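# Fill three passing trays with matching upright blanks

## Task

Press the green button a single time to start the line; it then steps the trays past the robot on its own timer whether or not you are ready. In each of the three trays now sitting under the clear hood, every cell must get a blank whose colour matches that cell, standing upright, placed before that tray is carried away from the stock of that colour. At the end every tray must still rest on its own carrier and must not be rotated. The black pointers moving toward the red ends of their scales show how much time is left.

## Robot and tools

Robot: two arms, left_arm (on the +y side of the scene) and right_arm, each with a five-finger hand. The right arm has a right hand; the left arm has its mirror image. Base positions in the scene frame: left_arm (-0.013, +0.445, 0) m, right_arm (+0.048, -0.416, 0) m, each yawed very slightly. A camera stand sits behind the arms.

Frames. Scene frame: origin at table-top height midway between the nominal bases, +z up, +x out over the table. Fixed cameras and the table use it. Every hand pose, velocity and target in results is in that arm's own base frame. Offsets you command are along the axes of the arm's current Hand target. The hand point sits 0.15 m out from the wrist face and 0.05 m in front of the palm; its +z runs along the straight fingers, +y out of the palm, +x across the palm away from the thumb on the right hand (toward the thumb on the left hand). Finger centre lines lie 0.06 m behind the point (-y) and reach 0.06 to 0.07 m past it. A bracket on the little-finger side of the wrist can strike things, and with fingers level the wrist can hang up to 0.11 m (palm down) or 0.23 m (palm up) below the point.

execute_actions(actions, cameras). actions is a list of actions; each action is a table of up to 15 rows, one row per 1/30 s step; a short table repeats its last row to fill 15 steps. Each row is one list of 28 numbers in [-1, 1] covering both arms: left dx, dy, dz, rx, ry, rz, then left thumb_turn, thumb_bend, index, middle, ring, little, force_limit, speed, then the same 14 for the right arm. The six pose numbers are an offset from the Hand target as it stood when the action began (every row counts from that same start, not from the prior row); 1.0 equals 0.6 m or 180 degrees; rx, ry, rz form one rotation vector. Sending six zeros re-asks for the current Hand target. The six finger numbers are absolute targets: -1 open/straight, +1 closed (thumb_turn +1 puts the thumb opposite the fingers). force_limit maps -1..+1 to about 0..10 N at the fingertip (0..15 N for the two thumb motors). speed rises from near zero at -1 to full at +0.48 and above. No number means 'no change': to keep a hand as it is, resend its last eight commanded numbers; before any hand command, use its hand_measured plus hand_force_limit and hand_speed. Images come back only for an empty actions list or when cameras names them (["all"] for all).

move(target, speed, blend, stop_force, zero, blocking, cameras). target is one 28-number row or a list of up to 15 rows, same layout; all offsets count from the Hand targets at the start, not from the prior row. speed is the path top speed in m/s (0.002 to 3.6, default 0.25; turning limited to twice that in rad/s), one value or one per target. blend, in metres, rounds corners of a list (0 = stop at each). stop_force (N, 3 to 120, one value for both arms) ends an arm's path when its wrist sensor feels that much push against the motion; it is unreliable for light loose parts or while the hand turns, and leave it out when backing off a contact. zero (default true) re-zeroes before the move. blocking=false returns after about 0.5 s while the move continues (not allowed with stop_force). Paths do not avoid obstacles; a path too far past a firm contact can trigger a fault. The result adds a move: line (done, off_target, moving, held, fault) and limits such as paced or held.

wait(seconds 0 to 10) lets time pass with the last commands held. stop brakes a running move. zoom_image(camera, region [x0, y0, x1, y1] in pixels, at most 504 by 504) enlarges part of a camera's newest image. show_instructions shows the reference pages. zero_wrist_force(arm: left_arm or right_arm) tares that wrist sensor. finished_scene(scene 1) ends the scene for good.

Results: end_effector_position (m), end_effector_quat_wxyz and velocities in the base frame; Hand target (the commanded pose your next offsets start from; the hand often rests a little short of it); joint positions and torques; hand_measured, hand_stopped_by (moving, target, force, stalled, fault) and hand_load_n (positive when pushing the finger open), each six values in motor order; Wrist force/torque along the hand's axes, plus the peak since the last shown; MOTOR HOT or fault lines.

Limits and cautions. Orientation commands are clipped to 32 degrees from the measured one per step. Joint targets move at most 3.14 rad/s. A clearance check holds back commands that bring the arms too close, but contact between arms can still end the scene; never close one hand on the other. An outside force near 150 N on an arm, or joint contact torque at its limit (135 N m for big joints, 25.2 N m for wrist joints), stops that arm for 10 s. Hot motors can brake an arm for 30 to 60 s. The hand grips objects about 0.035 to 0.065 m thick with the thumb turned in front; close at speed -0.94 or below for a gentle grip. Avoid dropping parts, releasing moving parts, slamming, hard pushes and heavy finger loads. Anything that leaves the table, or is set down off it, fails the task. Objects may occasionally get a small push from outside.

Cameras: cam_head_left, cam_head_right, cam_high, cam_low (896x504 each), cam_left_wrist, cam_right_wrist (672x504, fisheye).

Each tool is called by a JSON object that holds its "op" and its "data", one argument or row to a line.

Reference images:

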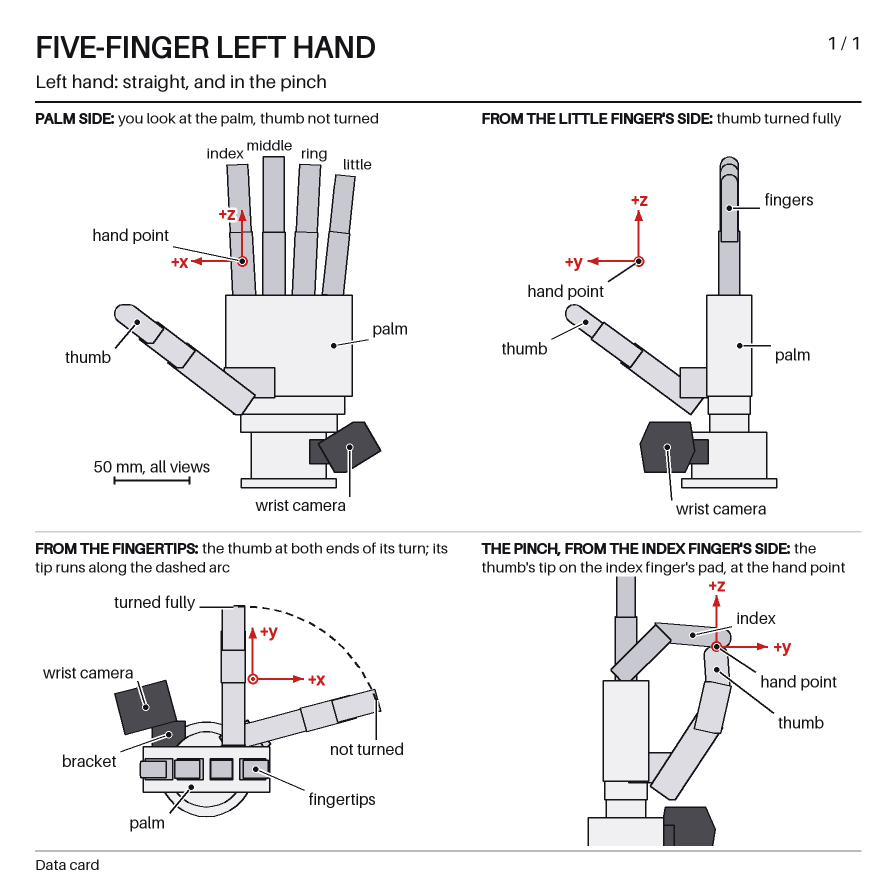

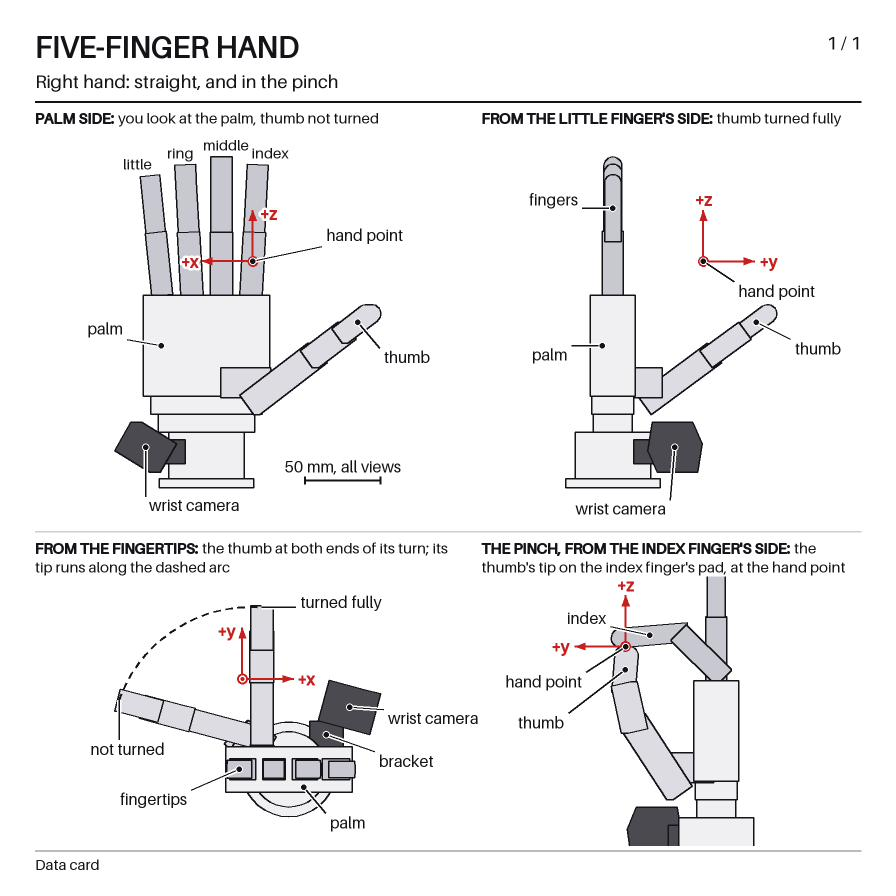

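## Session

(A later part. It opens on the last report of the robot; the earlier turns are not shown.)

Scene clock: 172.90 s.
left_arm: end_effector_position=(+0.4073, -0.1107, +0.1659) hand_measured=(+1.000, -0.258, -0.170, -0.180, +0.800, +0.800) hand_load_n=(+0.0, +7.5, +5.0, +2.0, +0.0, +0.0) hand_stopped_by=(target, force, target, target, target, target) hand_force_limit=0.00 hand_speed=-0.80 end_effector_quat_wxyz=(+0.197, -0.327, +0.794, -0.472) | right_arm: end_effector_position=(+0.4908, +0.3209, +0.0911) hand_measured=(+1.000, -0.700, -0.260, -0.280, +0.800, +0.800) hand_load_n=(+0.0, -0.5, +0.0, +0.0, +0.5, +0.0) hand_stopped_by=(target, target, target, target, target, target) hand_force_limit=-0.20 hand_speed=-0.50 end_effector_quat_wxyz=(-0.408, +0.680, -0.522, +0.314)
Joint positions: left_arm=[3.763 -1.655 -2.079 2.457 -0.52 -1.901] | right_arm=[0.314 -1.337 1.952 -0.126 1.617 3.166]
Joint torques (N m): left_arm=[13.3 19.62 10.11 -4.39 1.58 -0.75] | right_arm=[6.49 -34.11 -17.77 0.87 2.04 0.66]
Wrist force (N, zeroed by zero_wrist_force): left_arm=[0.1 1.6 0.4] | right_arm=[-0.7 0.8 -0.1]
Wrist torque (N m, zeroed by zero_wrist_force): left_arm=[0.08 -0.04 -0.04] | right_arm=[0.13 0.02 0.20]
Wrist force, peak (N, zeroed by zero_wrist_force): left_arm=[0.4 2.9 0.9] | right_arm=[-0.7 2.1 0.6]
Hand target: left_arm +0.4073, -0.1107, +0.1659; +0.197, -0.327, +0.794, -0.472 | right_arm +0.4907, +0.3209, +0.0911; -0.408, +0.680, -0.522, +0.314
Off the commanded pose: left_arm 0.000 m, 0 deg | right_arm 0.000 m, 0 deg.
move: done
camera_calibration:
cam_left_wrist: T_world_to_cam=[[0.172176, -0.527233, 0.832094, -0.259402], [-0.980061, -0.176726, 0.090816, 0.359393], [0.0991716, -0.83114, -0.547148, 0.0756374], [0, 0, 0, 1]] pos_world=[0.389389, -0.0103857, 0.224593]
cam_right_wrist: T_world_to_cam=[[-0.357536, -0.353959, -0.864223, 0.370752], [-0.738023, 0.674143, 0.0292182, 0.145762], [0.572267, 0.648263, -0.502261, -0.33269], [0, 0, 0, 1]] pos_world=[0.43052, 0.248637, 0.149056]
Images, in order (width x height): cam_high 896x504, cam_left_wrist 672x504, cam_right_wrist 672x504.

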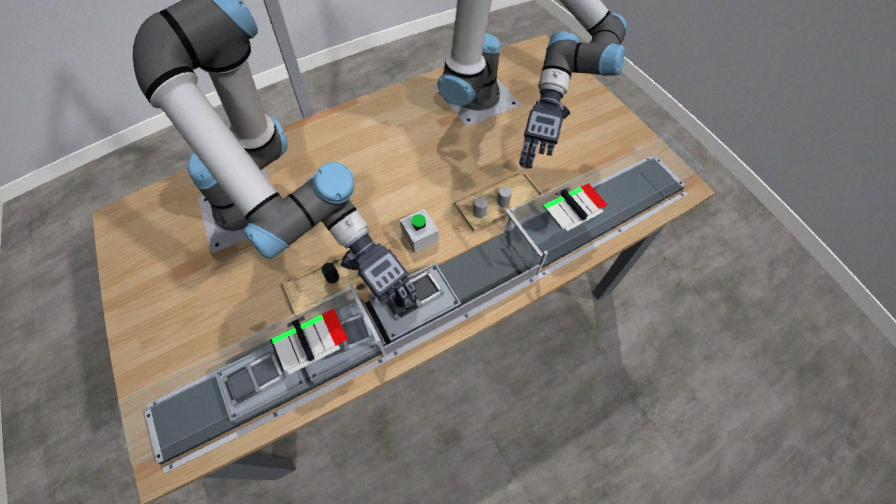

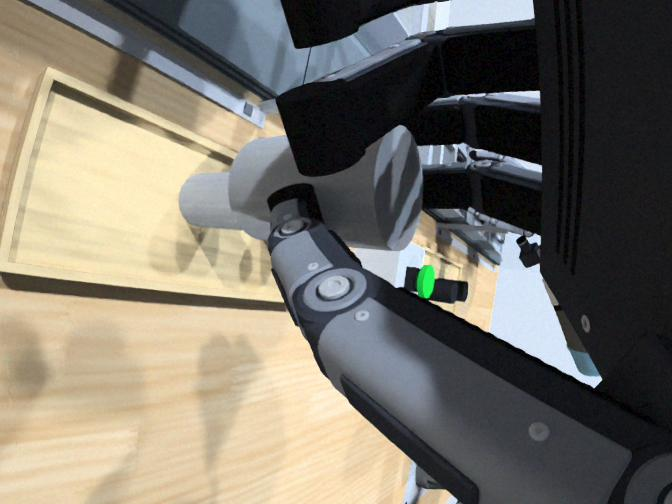

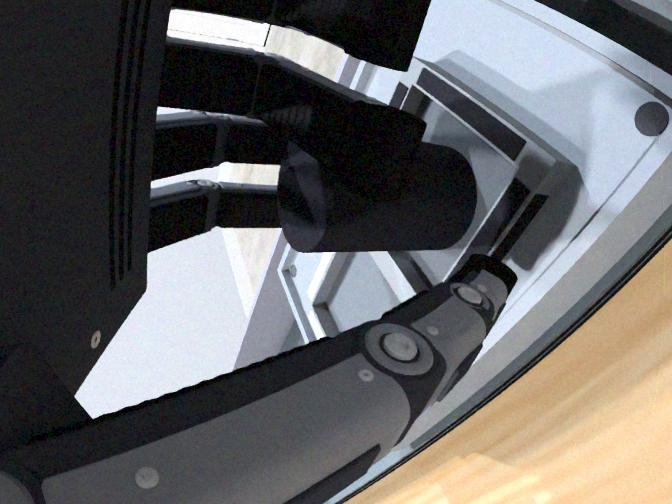

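{"op": "move", "data": {
  "target": [
    [0,-0.0442,-0.0235,0,0,0, 1, 0.25, -0.17, -0.18, 0.8, 0.8, 0.0, -0.8, 0,-0.1325,-0.0704,0,0,0, 1, -0.7, -0.26, -0.28, 0.8, 0.8, -0.2, -0.5],
    [0.0328,-0.2295,0.346,0,-0.1472,-0.0782, 1, 0.25, -0.17, -0.18, 0.8, 0.8, 0.0, -0.8, 0.1555,0.0608,-0.3238,0,-0.1472,-0.0782, 1, -0.7, -0.26, -0.28, 0.8, 0.8, -0.2, -0.5]
  ],
  "speed": [0.12,0.25],
  "blend": [0.02,0],
  "cameras": ["cam_right_wrist", "cam_left_wrist", "cam_high", "cam_head_left", "cam_head_right"]
}}

Scene clock: 178.97 s.
left_arm: end_effector_position=(+0.5683, -0.3004, +0.1882) hand_measured=(+1.000, -0.258, -0.170, -0.180, +0.800, +0.800) hand_load_n=(-0.5, +7.5, +5.5, +2.0, +0.0, +0.0) hand_stopped_by=(target, force, target, target, target, target) hand_force_limit=0.00 hand_speed=-0.80 end_effector_quat_wxyz=(+0.314, -0.520, +0.683, -0.406) | right_arm: end_effector_position=(+0.3325, +0.1821, +0.1501) hand_measured=(+1.000, -0.700, -0.260, -0.280, +0.800, +0.800) hand_load_n=(+0.0, +0.0, +0.0, +0.0, +0.0, +0.0) hand_stopped_by=(target, target, target, target, target, target) hand_force_limit=-0.20 hand_speed=-0.50 end_effector_quat_wxyz=(-0.476, +0.792, -0.328, +0.197)
Joint positions: left_arm=[2.927 -1.821 -1.65 2.977 -1.531 -3.112] | right_arm=[-0.543 -1.709 2.31 0.545 0.542 2.057]
Joint torques (N m): left_arm=[-12.97 20.21 31.25 2.95 -2.84 -1.34] | right_arm=[-6.48 -1.58 -15.77 3.59 -1.25 -1.26]
Wrist force (N, zeroed by zero_wrist_force): left_arm=[0.2 2.3 0.2] | right_arm=[-0.5 0.5 -0.2]
Wrist torque (N m, zeroed by zero_wrist_force): left_arm=[0.16 -0.04 -0.09] | right_arm=[0.05 0.04 0.16]
Wrist force, peak (N, zeroed by zero_wrist_force): left_arm=[1.9 1.5 1.6] | right_arm=[-1.5 -1.1 0.5]
Hand target: left_arm +0.5683, -0.3004, +0.1881; +0.314, -0.520, +0.683, -0.406 | right_arm +0.3325, +0.1821, +0.1501; -0.476, +0.792, -0.328, +0.197
Off the commanded pose: left_arm 0.000 m, 0 deg | right_arm 0.000 m, 0 deg.
move: done
camera_calibration:
cam_left_wrist: T_world_to_cam=[[0.409743, -0.3722, 0.832813, -0.494361], [-0.760559, -0.643465, 0.0866173, 0.217467], [0.503647, -0.668894, -0.546736, -0.267008], [0, 0, 0, 1]] pos_world=[0.502435, -0.222669, 0.246891]
cam_right_wrist: T_world_to_cam=[[-0.132616, -0.485317, -0.864222, 0.265174], [-0.976227, 0.214774, 0.0291932, 0.283709], [0.171445, 0.847549, -0.502262, -0.0255466], [0, 0, 0, 1]] pos_world=[0.31651, 0.0894123, 0.208056]
Images, in order (width x height): cam_head_left 896x504, cam_head_right 896x504, cam_high 896x504, cam_left_wrist 672x504, cam_right_wrist 672x504.

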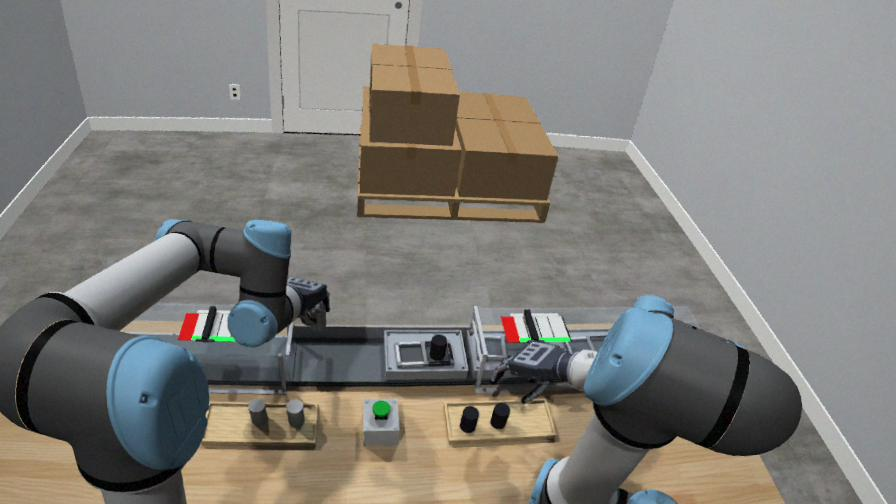

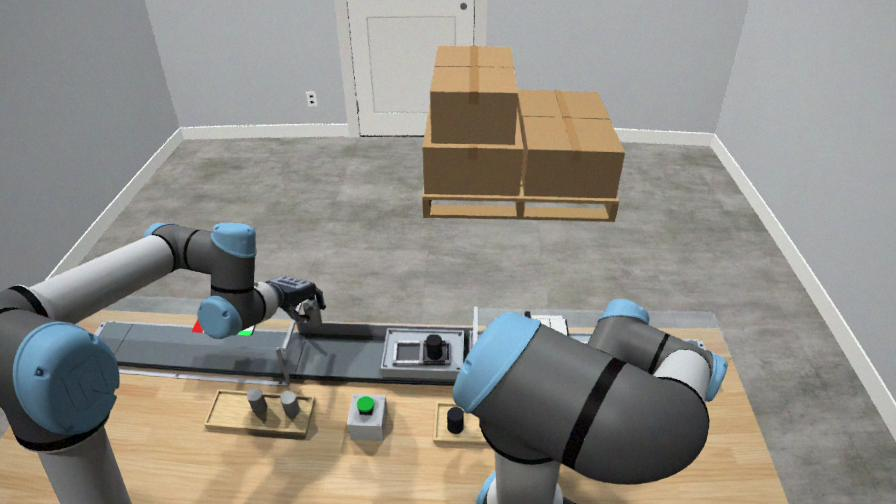

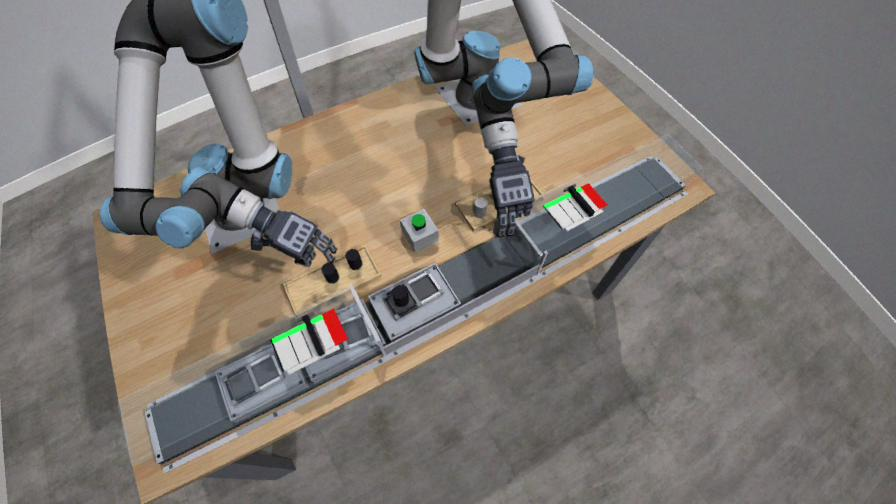

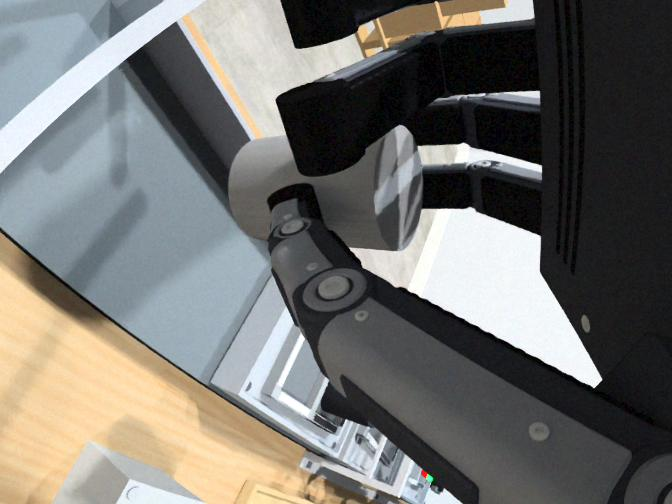

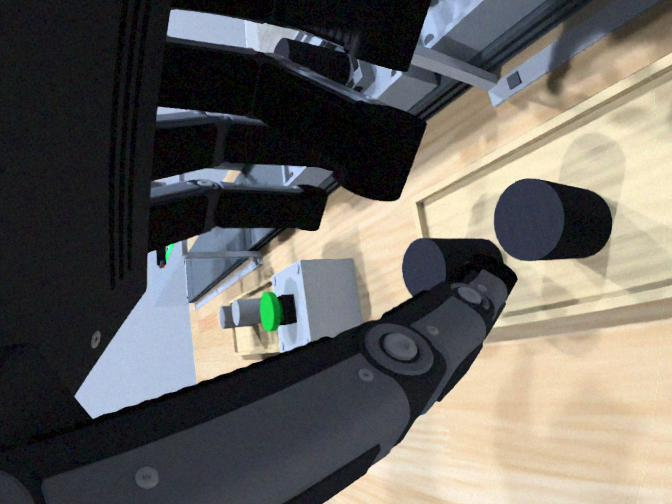

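{"op": "move", "data": {
  "target": [
    [0,0,0,0,0,0, 1, 0.25, -0.17, -0.18, 0.8, 0.8, 0.0, -0.8, -0.0027,0.1524,0.0827,0,0,0, 1, -0.7, -0.26, -0.28, 0.8, 0.8, -0.2, -0.5],
    [0,0,0,0,0,0, 1, 0.25, -0.17, -0.18, 0.8, 0.8, 0.0, -0.8, -0.0027,0.1524,0.0827,0,0,0, 1, 0.25, -0.13, -0.19, 0.8, 0.8, 0.0, -0.8],
    [0,0,0,0,0,0, 1, 0.25, -0.17, -0.18, 0.8, 0.8, 0.0, -0.8, -0.0027,-0.0242,-0.0112,0,0,0, 1, 0.25, -0.13, -0.19, 0.8, 0.8, 0.0, -0.8]
  ],
  "speed": [0.12,0.05,0.15],
  "cameras": ["cam_right_wrist", "cam_left_wrist", "cam_high", "cam_head_left"]
}}

Scene clock: 185.50 s.
left_arm: end_effector_position=(+0.5683, -0.3004, +0.1881) hand_measured=(+1.000, -0.258, -0.170, -0.180, +0.800, +0.800) hand_load_n=(+0.0, +7.5, +5.5, +2.0, +0.0, +0.0) hand_stopped_by=(target, force, target, target, target, target) hand_force_limit=0.00 hand_speed=-0.80 end_effector_quat_wxyz=(+0.314, -0.520, +0.683, -0.406) | right_arm: end_effector_position=(+0.3320, +0.1839, +0.1660) hand_measured=(+1.000, -0.276, -0.130, -0.190, +0.800, +0.800) hand_load_n=(-0.5, +9.5, +6.0, +1.0, +0.0, +0.0) hand_stopped_by=(target, force, target, target, target, target) hand_force_limit=0.00 hand_speed=-0.80 end_effector_quat_wxyz=(-0.476, +0.792, -0.328, +0.197) end_effector_velocity=(+0.000, +0.000, +0.001) end_effector_angular_velocity=(+0.002, +0.002, +0.000)
Joint positions: left_arm=[2.927 -1.821 -1.65 2.977 -1.531 -3.112] | right_arm=[-0.536 -1.74 2.283 0.592 0.544 2.07]
Joint velocities: left_arm=[within noise] | right_arm=[0 0 -0.002 0.005 0 0]
Joint torques (N m): left_arm=[-13.16 20.13 30.9 1.86 -2.81 -1.36] | right_arm=[7.94 -18.98 -22.94 3.07 -1.41 1.47]
Wrist force (N, zeroed by zero_wrist_force): left_arm=[0.2 2.1 0.3] | right_arm=[-0.6 1.1 0.5]
Wrist torque (N m, zeroed by zero_wrist_force): left_arm=[0.13 -0.03 -0.07] | right_arm=[-0.07 0.03 0.10]
Wrist force, peak (N, zeroed by zero_wrist_force): left_arm=[0.5 2.5 0.2] | right_arm=[-0.5 3.0 1.3]
Hand target: left_arm +0.5683, -0.3004, +0.1881; +0.314, -0.520, +0.683, -0.406 | right_arm +0.3320, +0.1839, +0.1661; -0.476, +0.792, -0.328, +0.197
Off the commanded pose: left_arm 0.000 m, 0 deg | right_arm 0.000 m, 0 deg.
move: done
camera_calibration:
cam_left_wrist: T_world_to_cam=[[0.409717, -0.372227, 0.832814, -0.494308], [-0.760645, -0.643358, 0.0866631, 0.217467], [0.503539, -0.668983, -0.546727, -0.267097], [0, 0, 0, 1]] pos_world=[0.502436, -0.222769, 0.246791]
cam_right_wrist: T_world_to_cam=[[-0.132815, -0.485011, -0.864364, 0.279728], [-0.976215, 0.214792, 0.0294783, 0.282224], [0.171361, 0.84772, -0.502002, -0.0189457], [0, 0, 0, 1]] pos_world=[0.31591, 0.0911121, 0.223956]
Images, in order (width x height): cam_head_left 896x504, cam_high 896x504, cam_left_wrist 672x504, cam_right_wrist 672x504.

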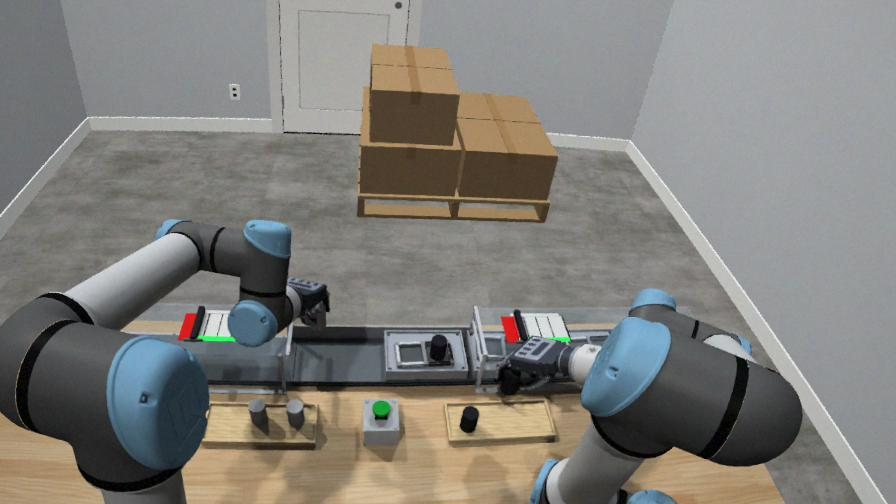

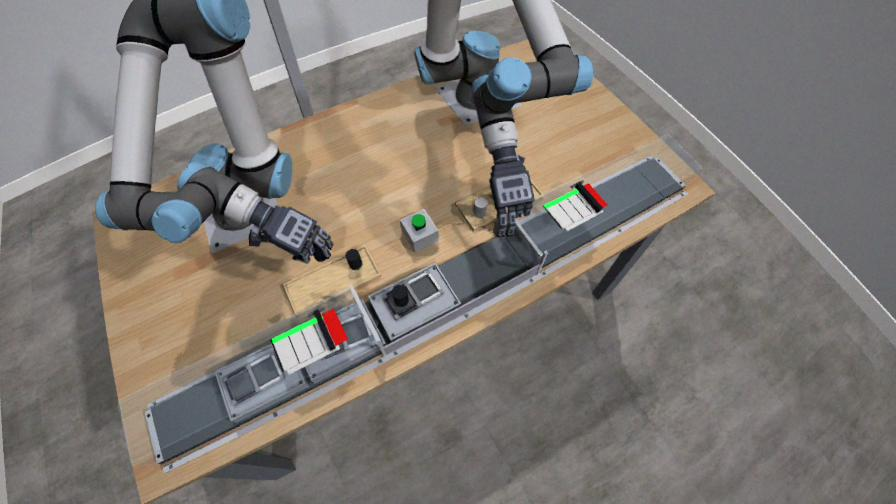

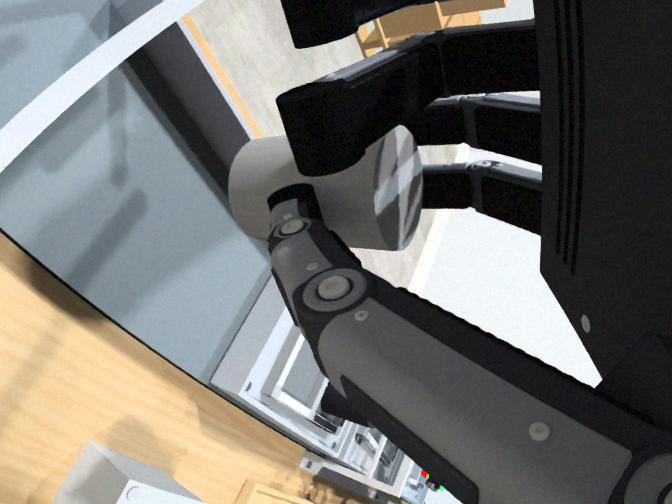

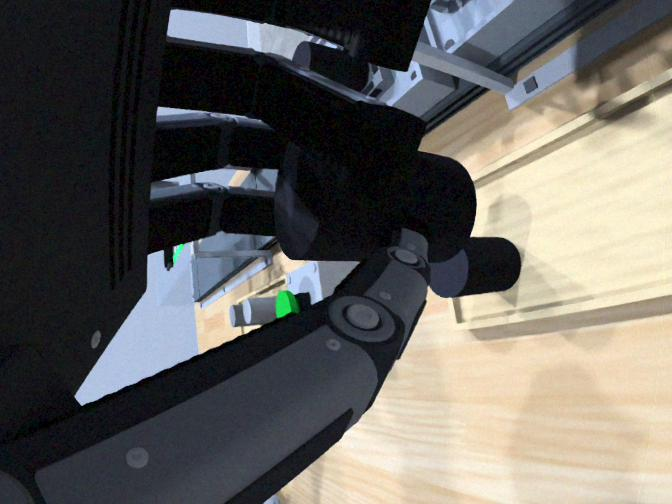

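{"op": "move", "data": {
  "target": [
    [0,0,0,0,0,0, 1, 0.25, -0.17, -0.18, 0.8, 0.8, 0.0, -0.8, 0,-0.0353,-0.0188,0,0,0, 1, 0.25, -0.13, -0.19, 0.8, 0.8, 0.0, -0.8],
    [0,0,0,0,0,0, 1, 0.25, -0.17, -0.18, 0.8, 0.8, 0.0, -0.8, 0.0255,-0.1988,0.289,0,0.1472,0.0782, 1, 0.25, -0.13, -0.19, 0.8, 0.8, 0.0, -0.8]
  ],
  "speed": [0.12,0.25],
  "blend": [0.015,0],
  "cameras": ["cam_right_wrist", "cam_left_wrist", "cam_high"]
}}

Scene clock: 188.03 s.
left_arm: end_effector_position=(+0.5683, -0.3004, +0.1881) hand_measured=(+1.000, -0.258, -0.170, -0.180, +0.800, +0.800) hand_load_n=(+0.0, +8.0, +5.5, +2.5, +0.0, +0.0) hand_stopped_by=(target, force, target, target, target, target) hand_force_limit=0.00 hand_speed=-0.80 end_effector_quat_wxyz=(+0.314, -0.520, +0.683, -0.406) | right_arm: end_effector_position=(+0.4908, +0.3208, +0.1900) hand_measured=(+1.000, -0.276, -0.130, -0.190, +0.800, +0.800) hand_load_n=(-0.5, +9.5, +6.0, +1.0, +0.0, +0.0) hand_stopped_by=(target, force, target, target, target, target) hand_force_limit=0.00 hand_speed=-0.80 end_effector_quat_wxyz=(-0.408, +0.680, -0.522, +0.314) end_effector_velocity=(+0.001, +0.000, +0.000) end_effector_angular_velocity=(+0.000, +0.000, -0.005)
Joint positions: left_arm=[2.927 -1.821 -1.65 2.977 -1.531 -3.112] | right_arm=[0.313 -1.451 1.805 0.136 1.617 3.166]
Joint velocities: left_arm=[within noise] | right_arm=[0.001 0.002 -0.003 0.001 0.005 0.003]
Joint torques (N m): left_arm=[-12.88 20.3 31.42 1.1 -2.75 -1.58] | right_arm=[6.18 -15.42 -26.33 -1.52 2.61 1.79]
Wrist force (N, zeroed by zero_wrist_force): left_arm=[0.2 2.3 0.3] | right_arm=[-0.5 1.9 0.6]
Wrist torque (N m, zeroed by zero_wrist_force): left_arm=[0.15 -0.04 -0.08] | right_arm=[0.07 0.02 0.21]
Wrist force, peak (N, zeroed by zero_wrist_force): left_arm=[0.3 2.4 0.5] | right_arm=[-0.4 2.5 1.2]
Hand target: left_arm +0.5683, -0.3004, +0.1881; +0.314, -0.520, +0.683, -0.406 | right_arm +0.4908, +0.3208, +0.1900; -0.408, +0.680, -0.522, +0.314
Off the commanded pose: left_arm 0.000 m, 0 deg | right_arm 0.000 m, 0 deg.
move: done; blend cut to 0.012 m at target 1
camera_calibration:
cam_left_wrist: T_world_to_cam=[[0.409717, -0.372227, 0.832814, -0.494308], [-0.760645, -0.643358, 0.0866631, 0.217467], [0.503539, -0.668983, -0.546727, -0.267097], [0, 0, 0, 1]] pos_world=[0.502436, -0.222769, 0.246791]
cam_right_wrist: T_world_to_cam=[[-0.357484, -0.354008, -0.864224, 0.456143], [-0.738049, 0.674117, 0.0291565, 0.143039], [0.572267, 0.648262, -0.502261, -0.282887], [0, 0, 0, 1]] pos_world=[0.43052, 0.248438, 0.247956]
Images, in order (width x height): cam_high 896x504, cam_left_wrist 672x504, cam_right_wrist 672x504.

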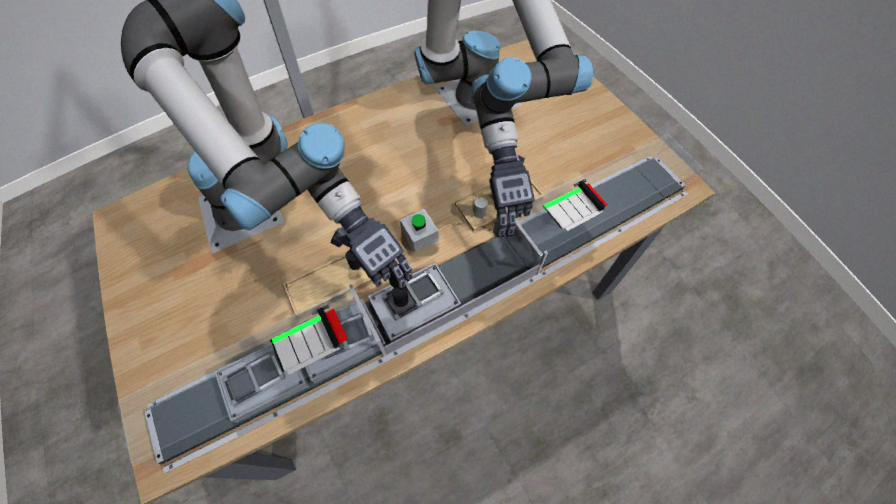

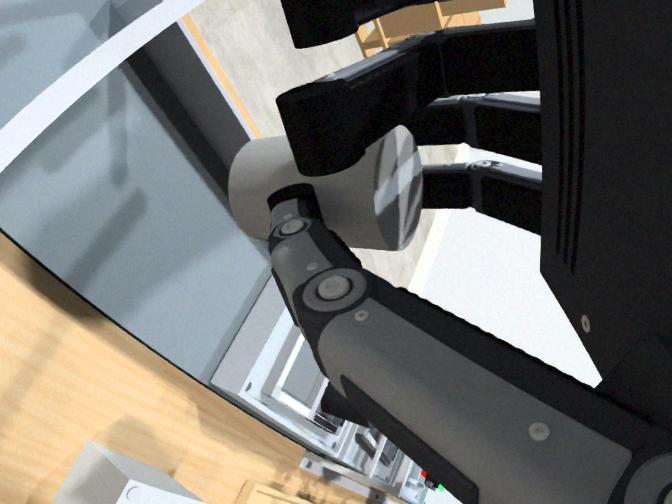

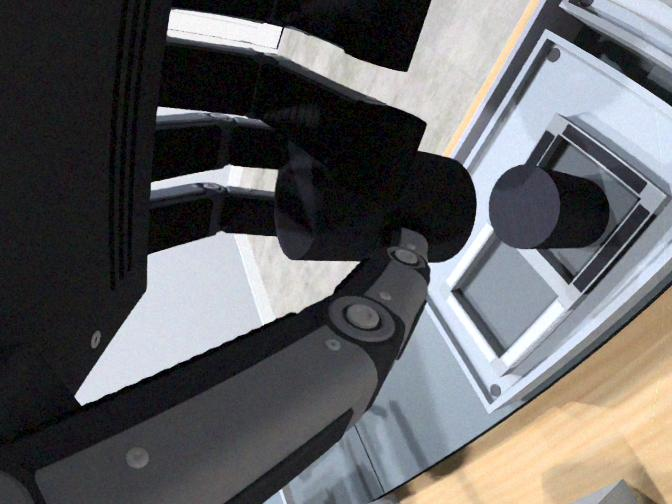

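{"op": "wait", "data": {
  "seconds": 2.0,
  "cameras": ["cam_right_wrist", "cam_left_wrist", "cam_high"]
}}

Scene clock: 191.20 s.
left_arm: end_effector_position=(+0.5683, -0.3004, +0.1881) hand_measured=(+1.000, -0.258, -0.170, -0.180, +0.800, +0.800) hand_load_n=(-0.5, +8.0, +5.5, +2.0, +0.0, +0.0) hand_stopped_by=(target, force, target, target, target, target) hand_force_limit=0.00 hand_speed=-0.80 end_effector_quat_wxyz=(+0.314, -0.520, +0.683, -0.406) | right_arm: end_effector_position=(+0.4908, +0.3208, +0.1900) hand_measured=(+1.000, -0.276, -0.130, -0.190, +0.800, +0.800) hand_load_n=(-0.5, +9.5, +6.0, +1.0, +0.0, +0.0) hand_stopped_by=(target, force, target, target, target, target) hand_force_limit=0.00 hand_speed=-0.80 end_effector_quat_wxyz=(-0.408, +0.680, -0.522, +0.314)
Joint positions: left_arm=[2.927 -1.821 -1.65 2.977 -1.531 -3.112] | right_arm=[0.313 -1.451 1.805 0.136 1.617 3.166]
Joint torques (N m): left_arm=[-12.55 20.97 30.84 0.38 -2.72 -1.5] | right_arm=[7.51 -16.59 -27.09 0.65 -1.36 1.21]
Wrist force (N, zeroed by zero_wrist_force): left_arm=[0.4 2.2 0.2] | right_arm=[-0.5 1.7 0.8]
Wrist torque (N m, zeroed by zero_wrist_force): left_arm=[0.15 -0.06 -0.07] | right_arm=[0.04 0.00 0.19]
Wrist force, peak (N, zeroed by zero_wrist_force): left_arm=[0.4 2.4 0.5] | right_arm=[-0.5 2.1 0.7]
Hand target: left_arm +0.5683, -0.3004, +0.1881; +0.314, -0.520, +0.683, -0.406 | right_arm +0.4908, +0.3208, +0.1900; -0.408, +0.680, -0.522, +0.314
Off the commanded pose: left_arm 0.000 m, 0 deg | right_arm 0.000 m, 0 deg.
wait: 2.00 s; at rest from the start
camera_calibration:
cam_left_wrist: T_world_to_cam=[[0.409717, -0.372227, 0.832814, -0.494308], [-0.760645, -0.643358, 0.0866631, 0.217467], [0.503539, -0.668983, -0.546727, -0.267097], [0, 0, 0, 1]] pos_world=[0.502436, -0.222769, 0.246791]
cam_right_wrist: T_world_to_cam=[[-0.357536, -0.353959, -0.864223, 0.456188], [-0.738023, 0.674143, 0.0292182, 0.142939], [0.572267, 0.648263, -0.502261, -0.282952], [0, 0, 0, 1]] pos_world=[0.43052, 0.248537, 0.247956]
Images, in order (width x height): cam_high 896x504, cam_left_wrist 672x504, cam_right_wrist 672x504.

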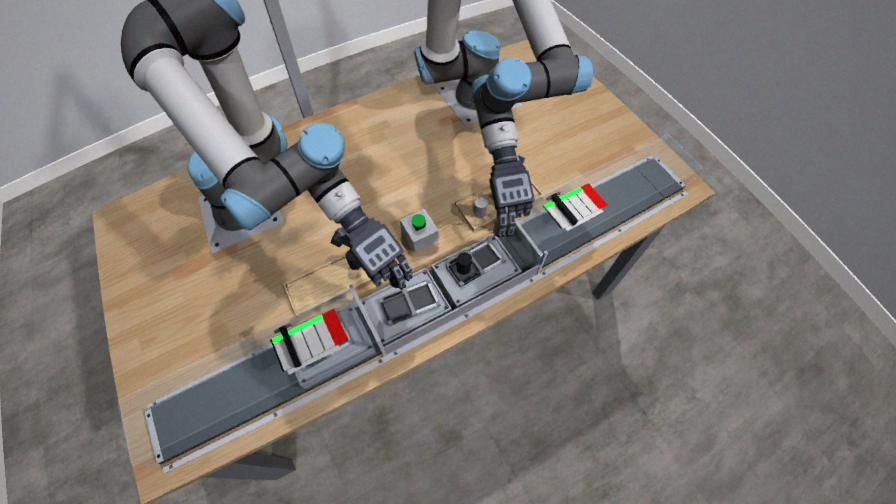

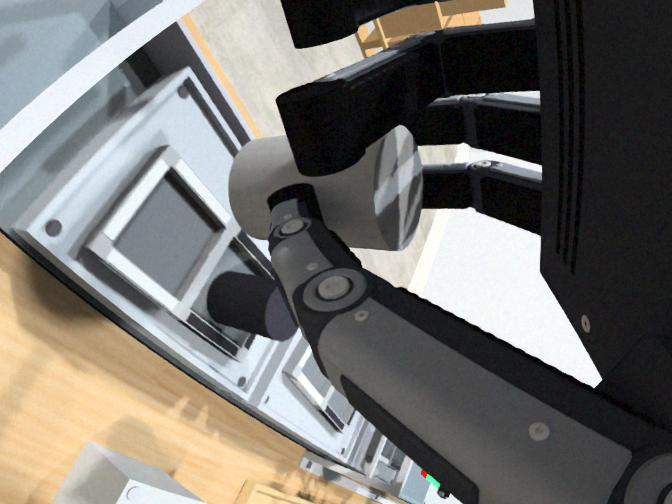

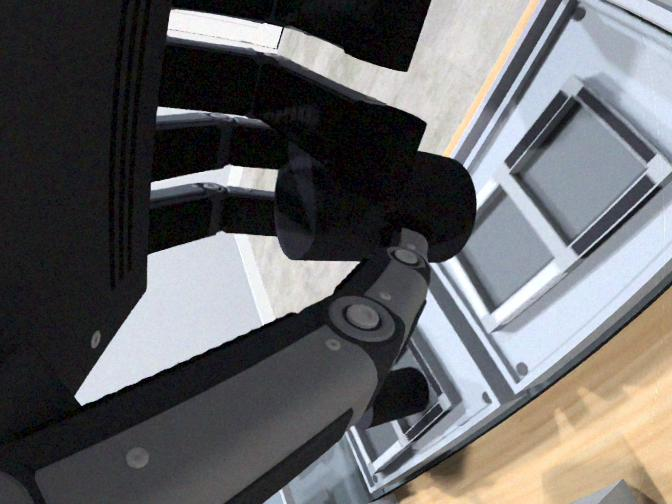

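{"op": "zoom_image", "data": {
  "camera": "cam_right_wrist",
  "region": [420, 60, 672, 360]
}}

{"op": "zoom_image", "data": {
  "camera": "cam_left_wrist",
  "region": [20, 60, 320, 400]
}}

Scaled by 1.680 from the camera's 672x504 image, which has a finer 960x720 frame.

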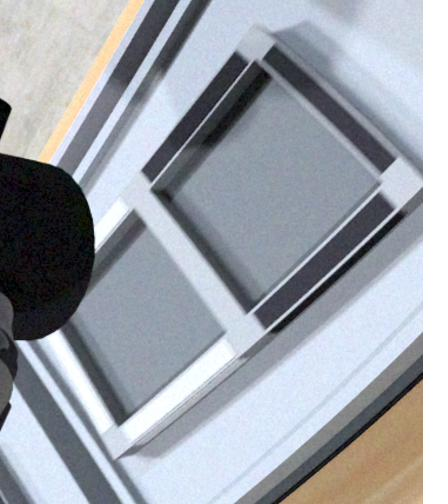

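Scaled by 1.482 from the camera's 672x504 image, which has a finer 960x720 frame.

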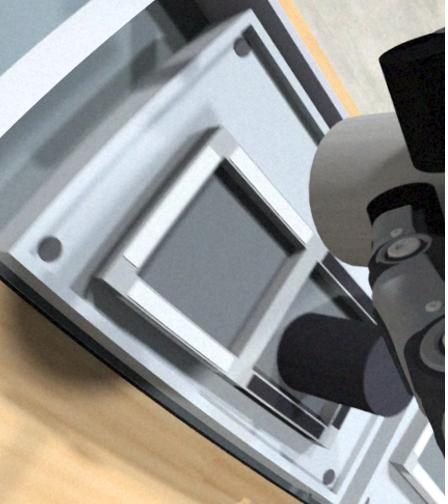

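{"op": "wait", "data": {
  "seconds": 0.2,
  "cameras": ["cam_right_wrist", "cam_left_wrist"]
}}

{"op": "zoom_image", "data": {
  "camera": "cam_right_wrist",
  "region": [420, 60, 672, 360]
}}

{"op": "zoom_image", "data": {
  "camera": "cam_left_wrist",
  "region": [20, 60, 320, 400]
}}

Scene clock: 192.10 s.
left_arm: end_effector_position=(+0.5683, -0.3004, +0.1881) hand_measured=(+1.000, -0.258, -0.170, -0.180, +0.800, +0.800) hand_load_n=(+0.0, +8.0, +5.0, +2.0, +0.0, +0.0) hand_stopped_by=(target, force, target, target, target, target) hand_force_limit=0.00 hand_speed=-0.80 end_effector_quat_wxyz=(+0.314, -0.520, +0.683, -0.406) | right_arm: end_effector_position=(+0.4908, +0.3208, +0.1900) hand_measured=(+1.000, -0.276, -0.130, -0.190, +0.800, +0.800) hand_load_n=(-0.5, +9.5, +6.0, +1.0, +0.0, +0.0) hand_stopped_by=(target, force, target, target, target, target) hand_force_limit=0.00 hand_speed=-0.80 end_effector_quat_wxyz=(-0.408, +0.680, -0.522, +0.314)
Joint positions: left_arm=[2.927 -1.821 -1.65 2.977 -1.531 -3.112] | right_arm=[0.313 -1.451 1.805 0.136 1.617 3.166]
Joint torques (N m): left_arm=[-12.58 20.06 30.98 0.11 -2.7 -1.37] | right_arm=[7.37 -16.63 -27.05 0.61 -1.39 1.09]
Wrist force (N, zeroed by zero_wrist_force): left_arm=[0.4 2.3 0.2] | right_arm=[-0.6 1.7 0.6]
Wrist torque (N m, zeroed by zero_wrist_force): left_arm=[0.16 -0.06 -0.08] | right_arm=[0.06 0.03 0.18]
Wrist force, peak (N, zeroed by zero_wrist_force): left_arm=[0.5 2.4 0.4] | right_arm=[-0.6 2.0 0.8]
Hand target: left_arm +0.5683, -0.3004, +0.1881; +0.314, -0.520, +0.683, -0.406 | right_arm +0.4908, +0.3208, +0.1900; -0.408, +0.680, -0.522, +0.314
Off the commanded pose: left_arm 0.000 m, 0 deg | right_arm 0.000 m, 0 deg.
wait: 0.20 s; at rest from the start
camera_calibration:
cam_left_wrist: T_world_to_cam=[[0.409717, -0.372227, 0.832814, -0.494308], [-0.760645, -0.643358, 0.0866631, 0.217467], [0.503539, -0.668983, -0.546727, -0.267097], [0, 0, 0, 1]] pos_world=[0.502436, -0.222769, 0.246791]
cam_right_wrist: T_world_to_cam=[[-0.3576, -0.353901, -0.86422, 0.4562], [-0.737992, 0.674173, 0.0292926, 0.1429], [0.572268, 0.648263, -0.50226, -0.282952], [0, 0, 0, 1]] pos_world=[0.43052, 0.248537, 0.247956]
Images, in order (width x height): cam_left_wrist 672x504, cam_right_wrist 672x504.

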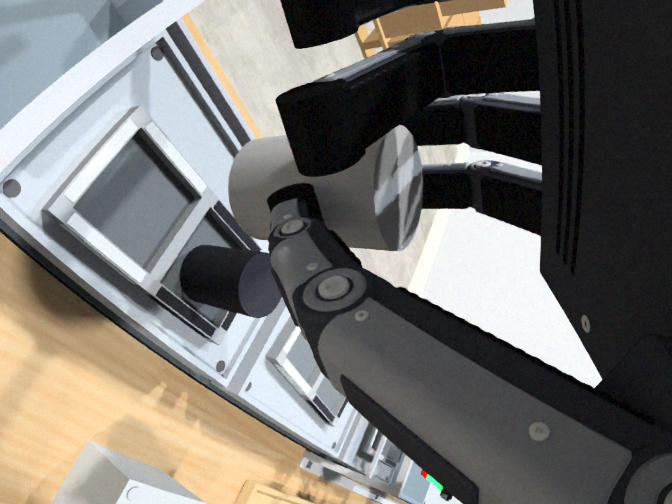

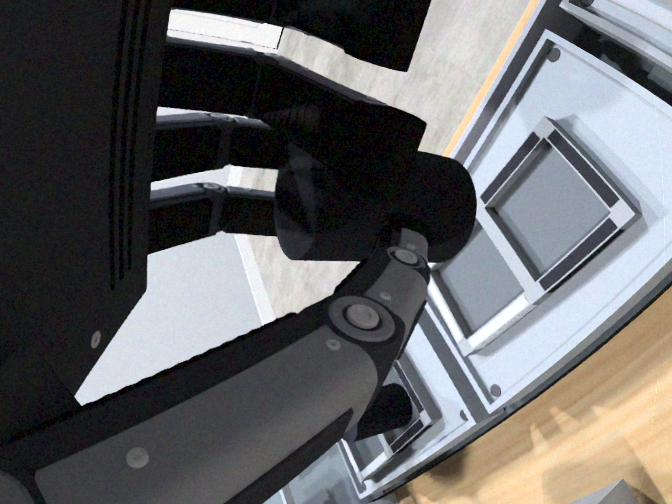

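Scaled by 1.680 from the camera's 672x504 image, which has a finer 960x720 frame.

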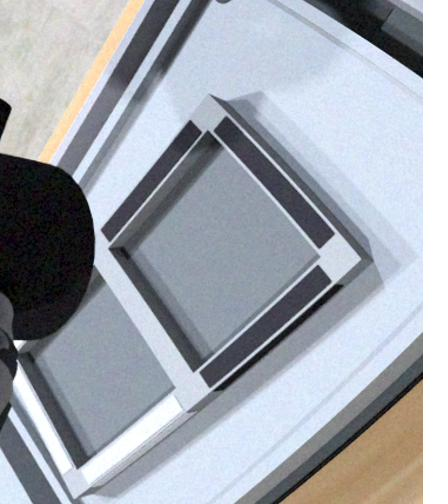

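Scaled by 1.482 from the camera's 672x504 image, which has a finer 960x720 frame.

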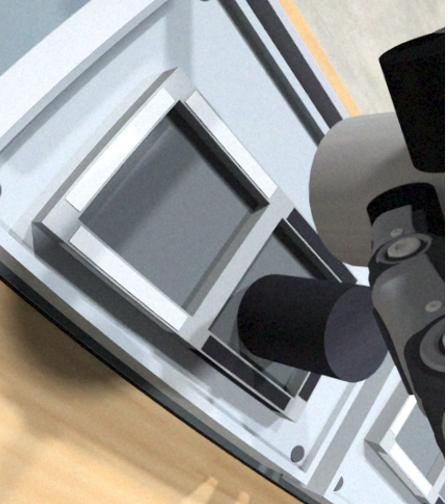

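{"op": "move", "data": {
  "target": [0.0112,0.1212,0.0668,0,0,0, 1, 0.25, -0.17, -0.18, 0.8, 0.8, 0.0, -0.8, -0.0102,0.115,0.0857,0,0,0, 1, 0.25, -0.13, -0.19, 0.8, 0.8, 0.0, -0.8],
  "speed": 0.12,
  "cameras": ["cam_right_wrist", "cam_left_wrist"]
}}

{"op": "zoom_image", "data": {
  "camera": "cam_right_wrist",
  "region": [360, 40, 612, 340]
}}

{"op": "zoom_image", "data": {
  "camera": "cam_left_wrist",
  "region": [60, 40, 312, 340]
}}

Scene clock: 195.53 s.
left_arm: end_effector_position=(+0.5675, -0.3066, +0.1050) hand_measured=(+1.000, -0.258, -0.170, -0.180, +0.800, +0.800) hand_load_n=(+0.0, +7.5, +5.0, +2.0, +0.0, +0.0) hand_stopped_by=(target, force, target, target, target, target) hand_force_limit=0.00 hand_speed=-0.80 end_effector_quat_wxyz=(+0.314, -0.520, +0.683, -0.405) | right_arm: end_effector_position=(+0.5018, +0.3301, +0.1050) hand_measured=(+1.000, -0.276, -0.130, -0.190, +0.800, +0.800) hand_load_n=(-0.5, +9.5, +6.0, +0.5, +0.0, +0.0) hand_stopped_by=(target, force, target, target, target, target) hand_force_limit=0.00 hand_speed=-0.80 end_effector_quat_wxyz=(-0.408, +0.680, -0.522, +0.314)
Joint positions: left_arm=[2.912 -1.909 -1.765 3.18 -1.544 -3.119] | right_arm=[0.327 -1.325 1.894 -0.079 1.629 3.173]
Joint torques (N m): left_arm=[11.96 42.51 26 0.93 1.98 0.68] | right_arm=[-5.88 -27.3 -21.31 -1.66 -1.51 -0.64]
Wrist force (N, zeroed by zero_wrist_force): left_arm=[0.5 2.2 0.3] | right_arm=[-0.8 1.6 0.6]
Wrist torque (N m, zeroed by zero_wrist_force): left_arm=[0.14 -0.06 0.05] | right_arm=[0.07 0.03 0.05]
Wrist force, peak (N, zeroed by zero_wrist_force): left_arm=[0.6 3.5 0.8] | right_arm=[-0.7 2.7 1.6]
Hand target: left_arm +0.5676, -0.3066, +0.1051; +0.314, -0.520, +0.683, -0.406 | right_arm +0.5018, +0.3301, +0.1049; -0.408, +0.680, -0.522, +0.314
Off the commanded pose: left_arm 0.000 m, 0 deg | right_arm 0.000 m, 0 deg.
move: done
camera_calibration:
cam_left_wrist: T_world_to_cam=[[0.409948, -0.37226, 0.832686, -0.427184], [-0.760606, -0.64338, 0.0868324, 0.220019], [0.503409, -0.668943, -0.546895, -0.316173], [0, 0, 0, 1]] pos_world=[0.501636, -0.228969, 0.163692]
cam_right_wrist: T_world_to_cam=[[-0.35762, -0.353923, -0.864203, 0.389891], [-0.737953, 0.674218, 0.0292586, 0.147218], [0.572305, 0.648204, -0.502293, -0.338014], [0, 0, 0, 1]] pos_world=[0.44152, 0.257837, 0.162856]
Images, in order (width x height): cam_left_wrist 672x504, cam_right_wrist 672x504.

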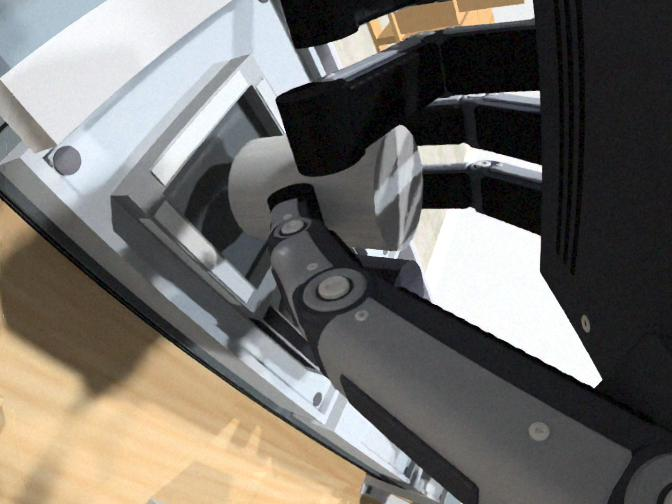

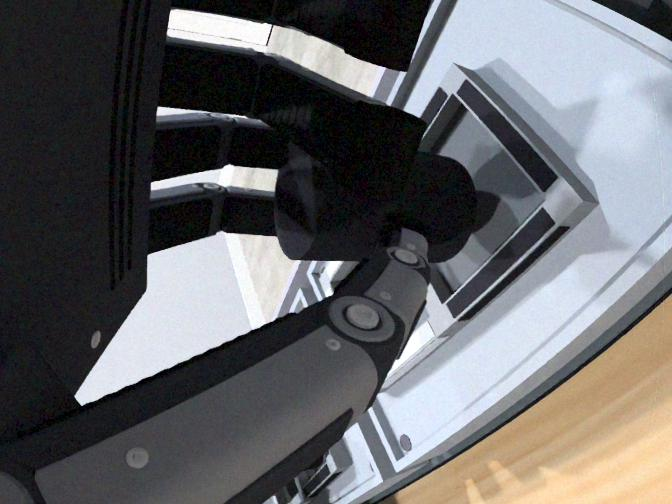

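Scaled by 1.680 from the camera's 672x504 image, which has a finer 960x720 frame.

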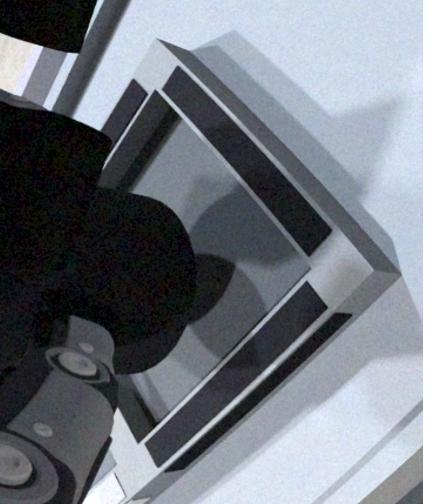

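Scaled by 1.680 from the camera's 672x504 image, which has a finer 960x720 frame.

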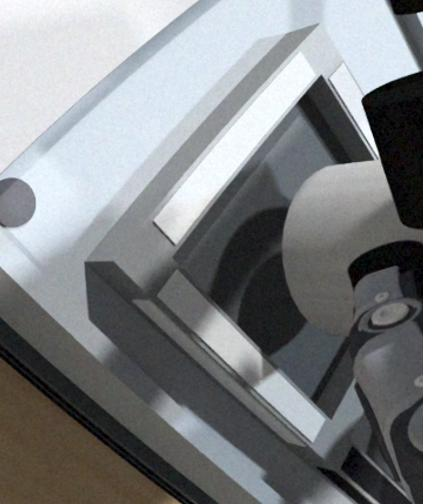

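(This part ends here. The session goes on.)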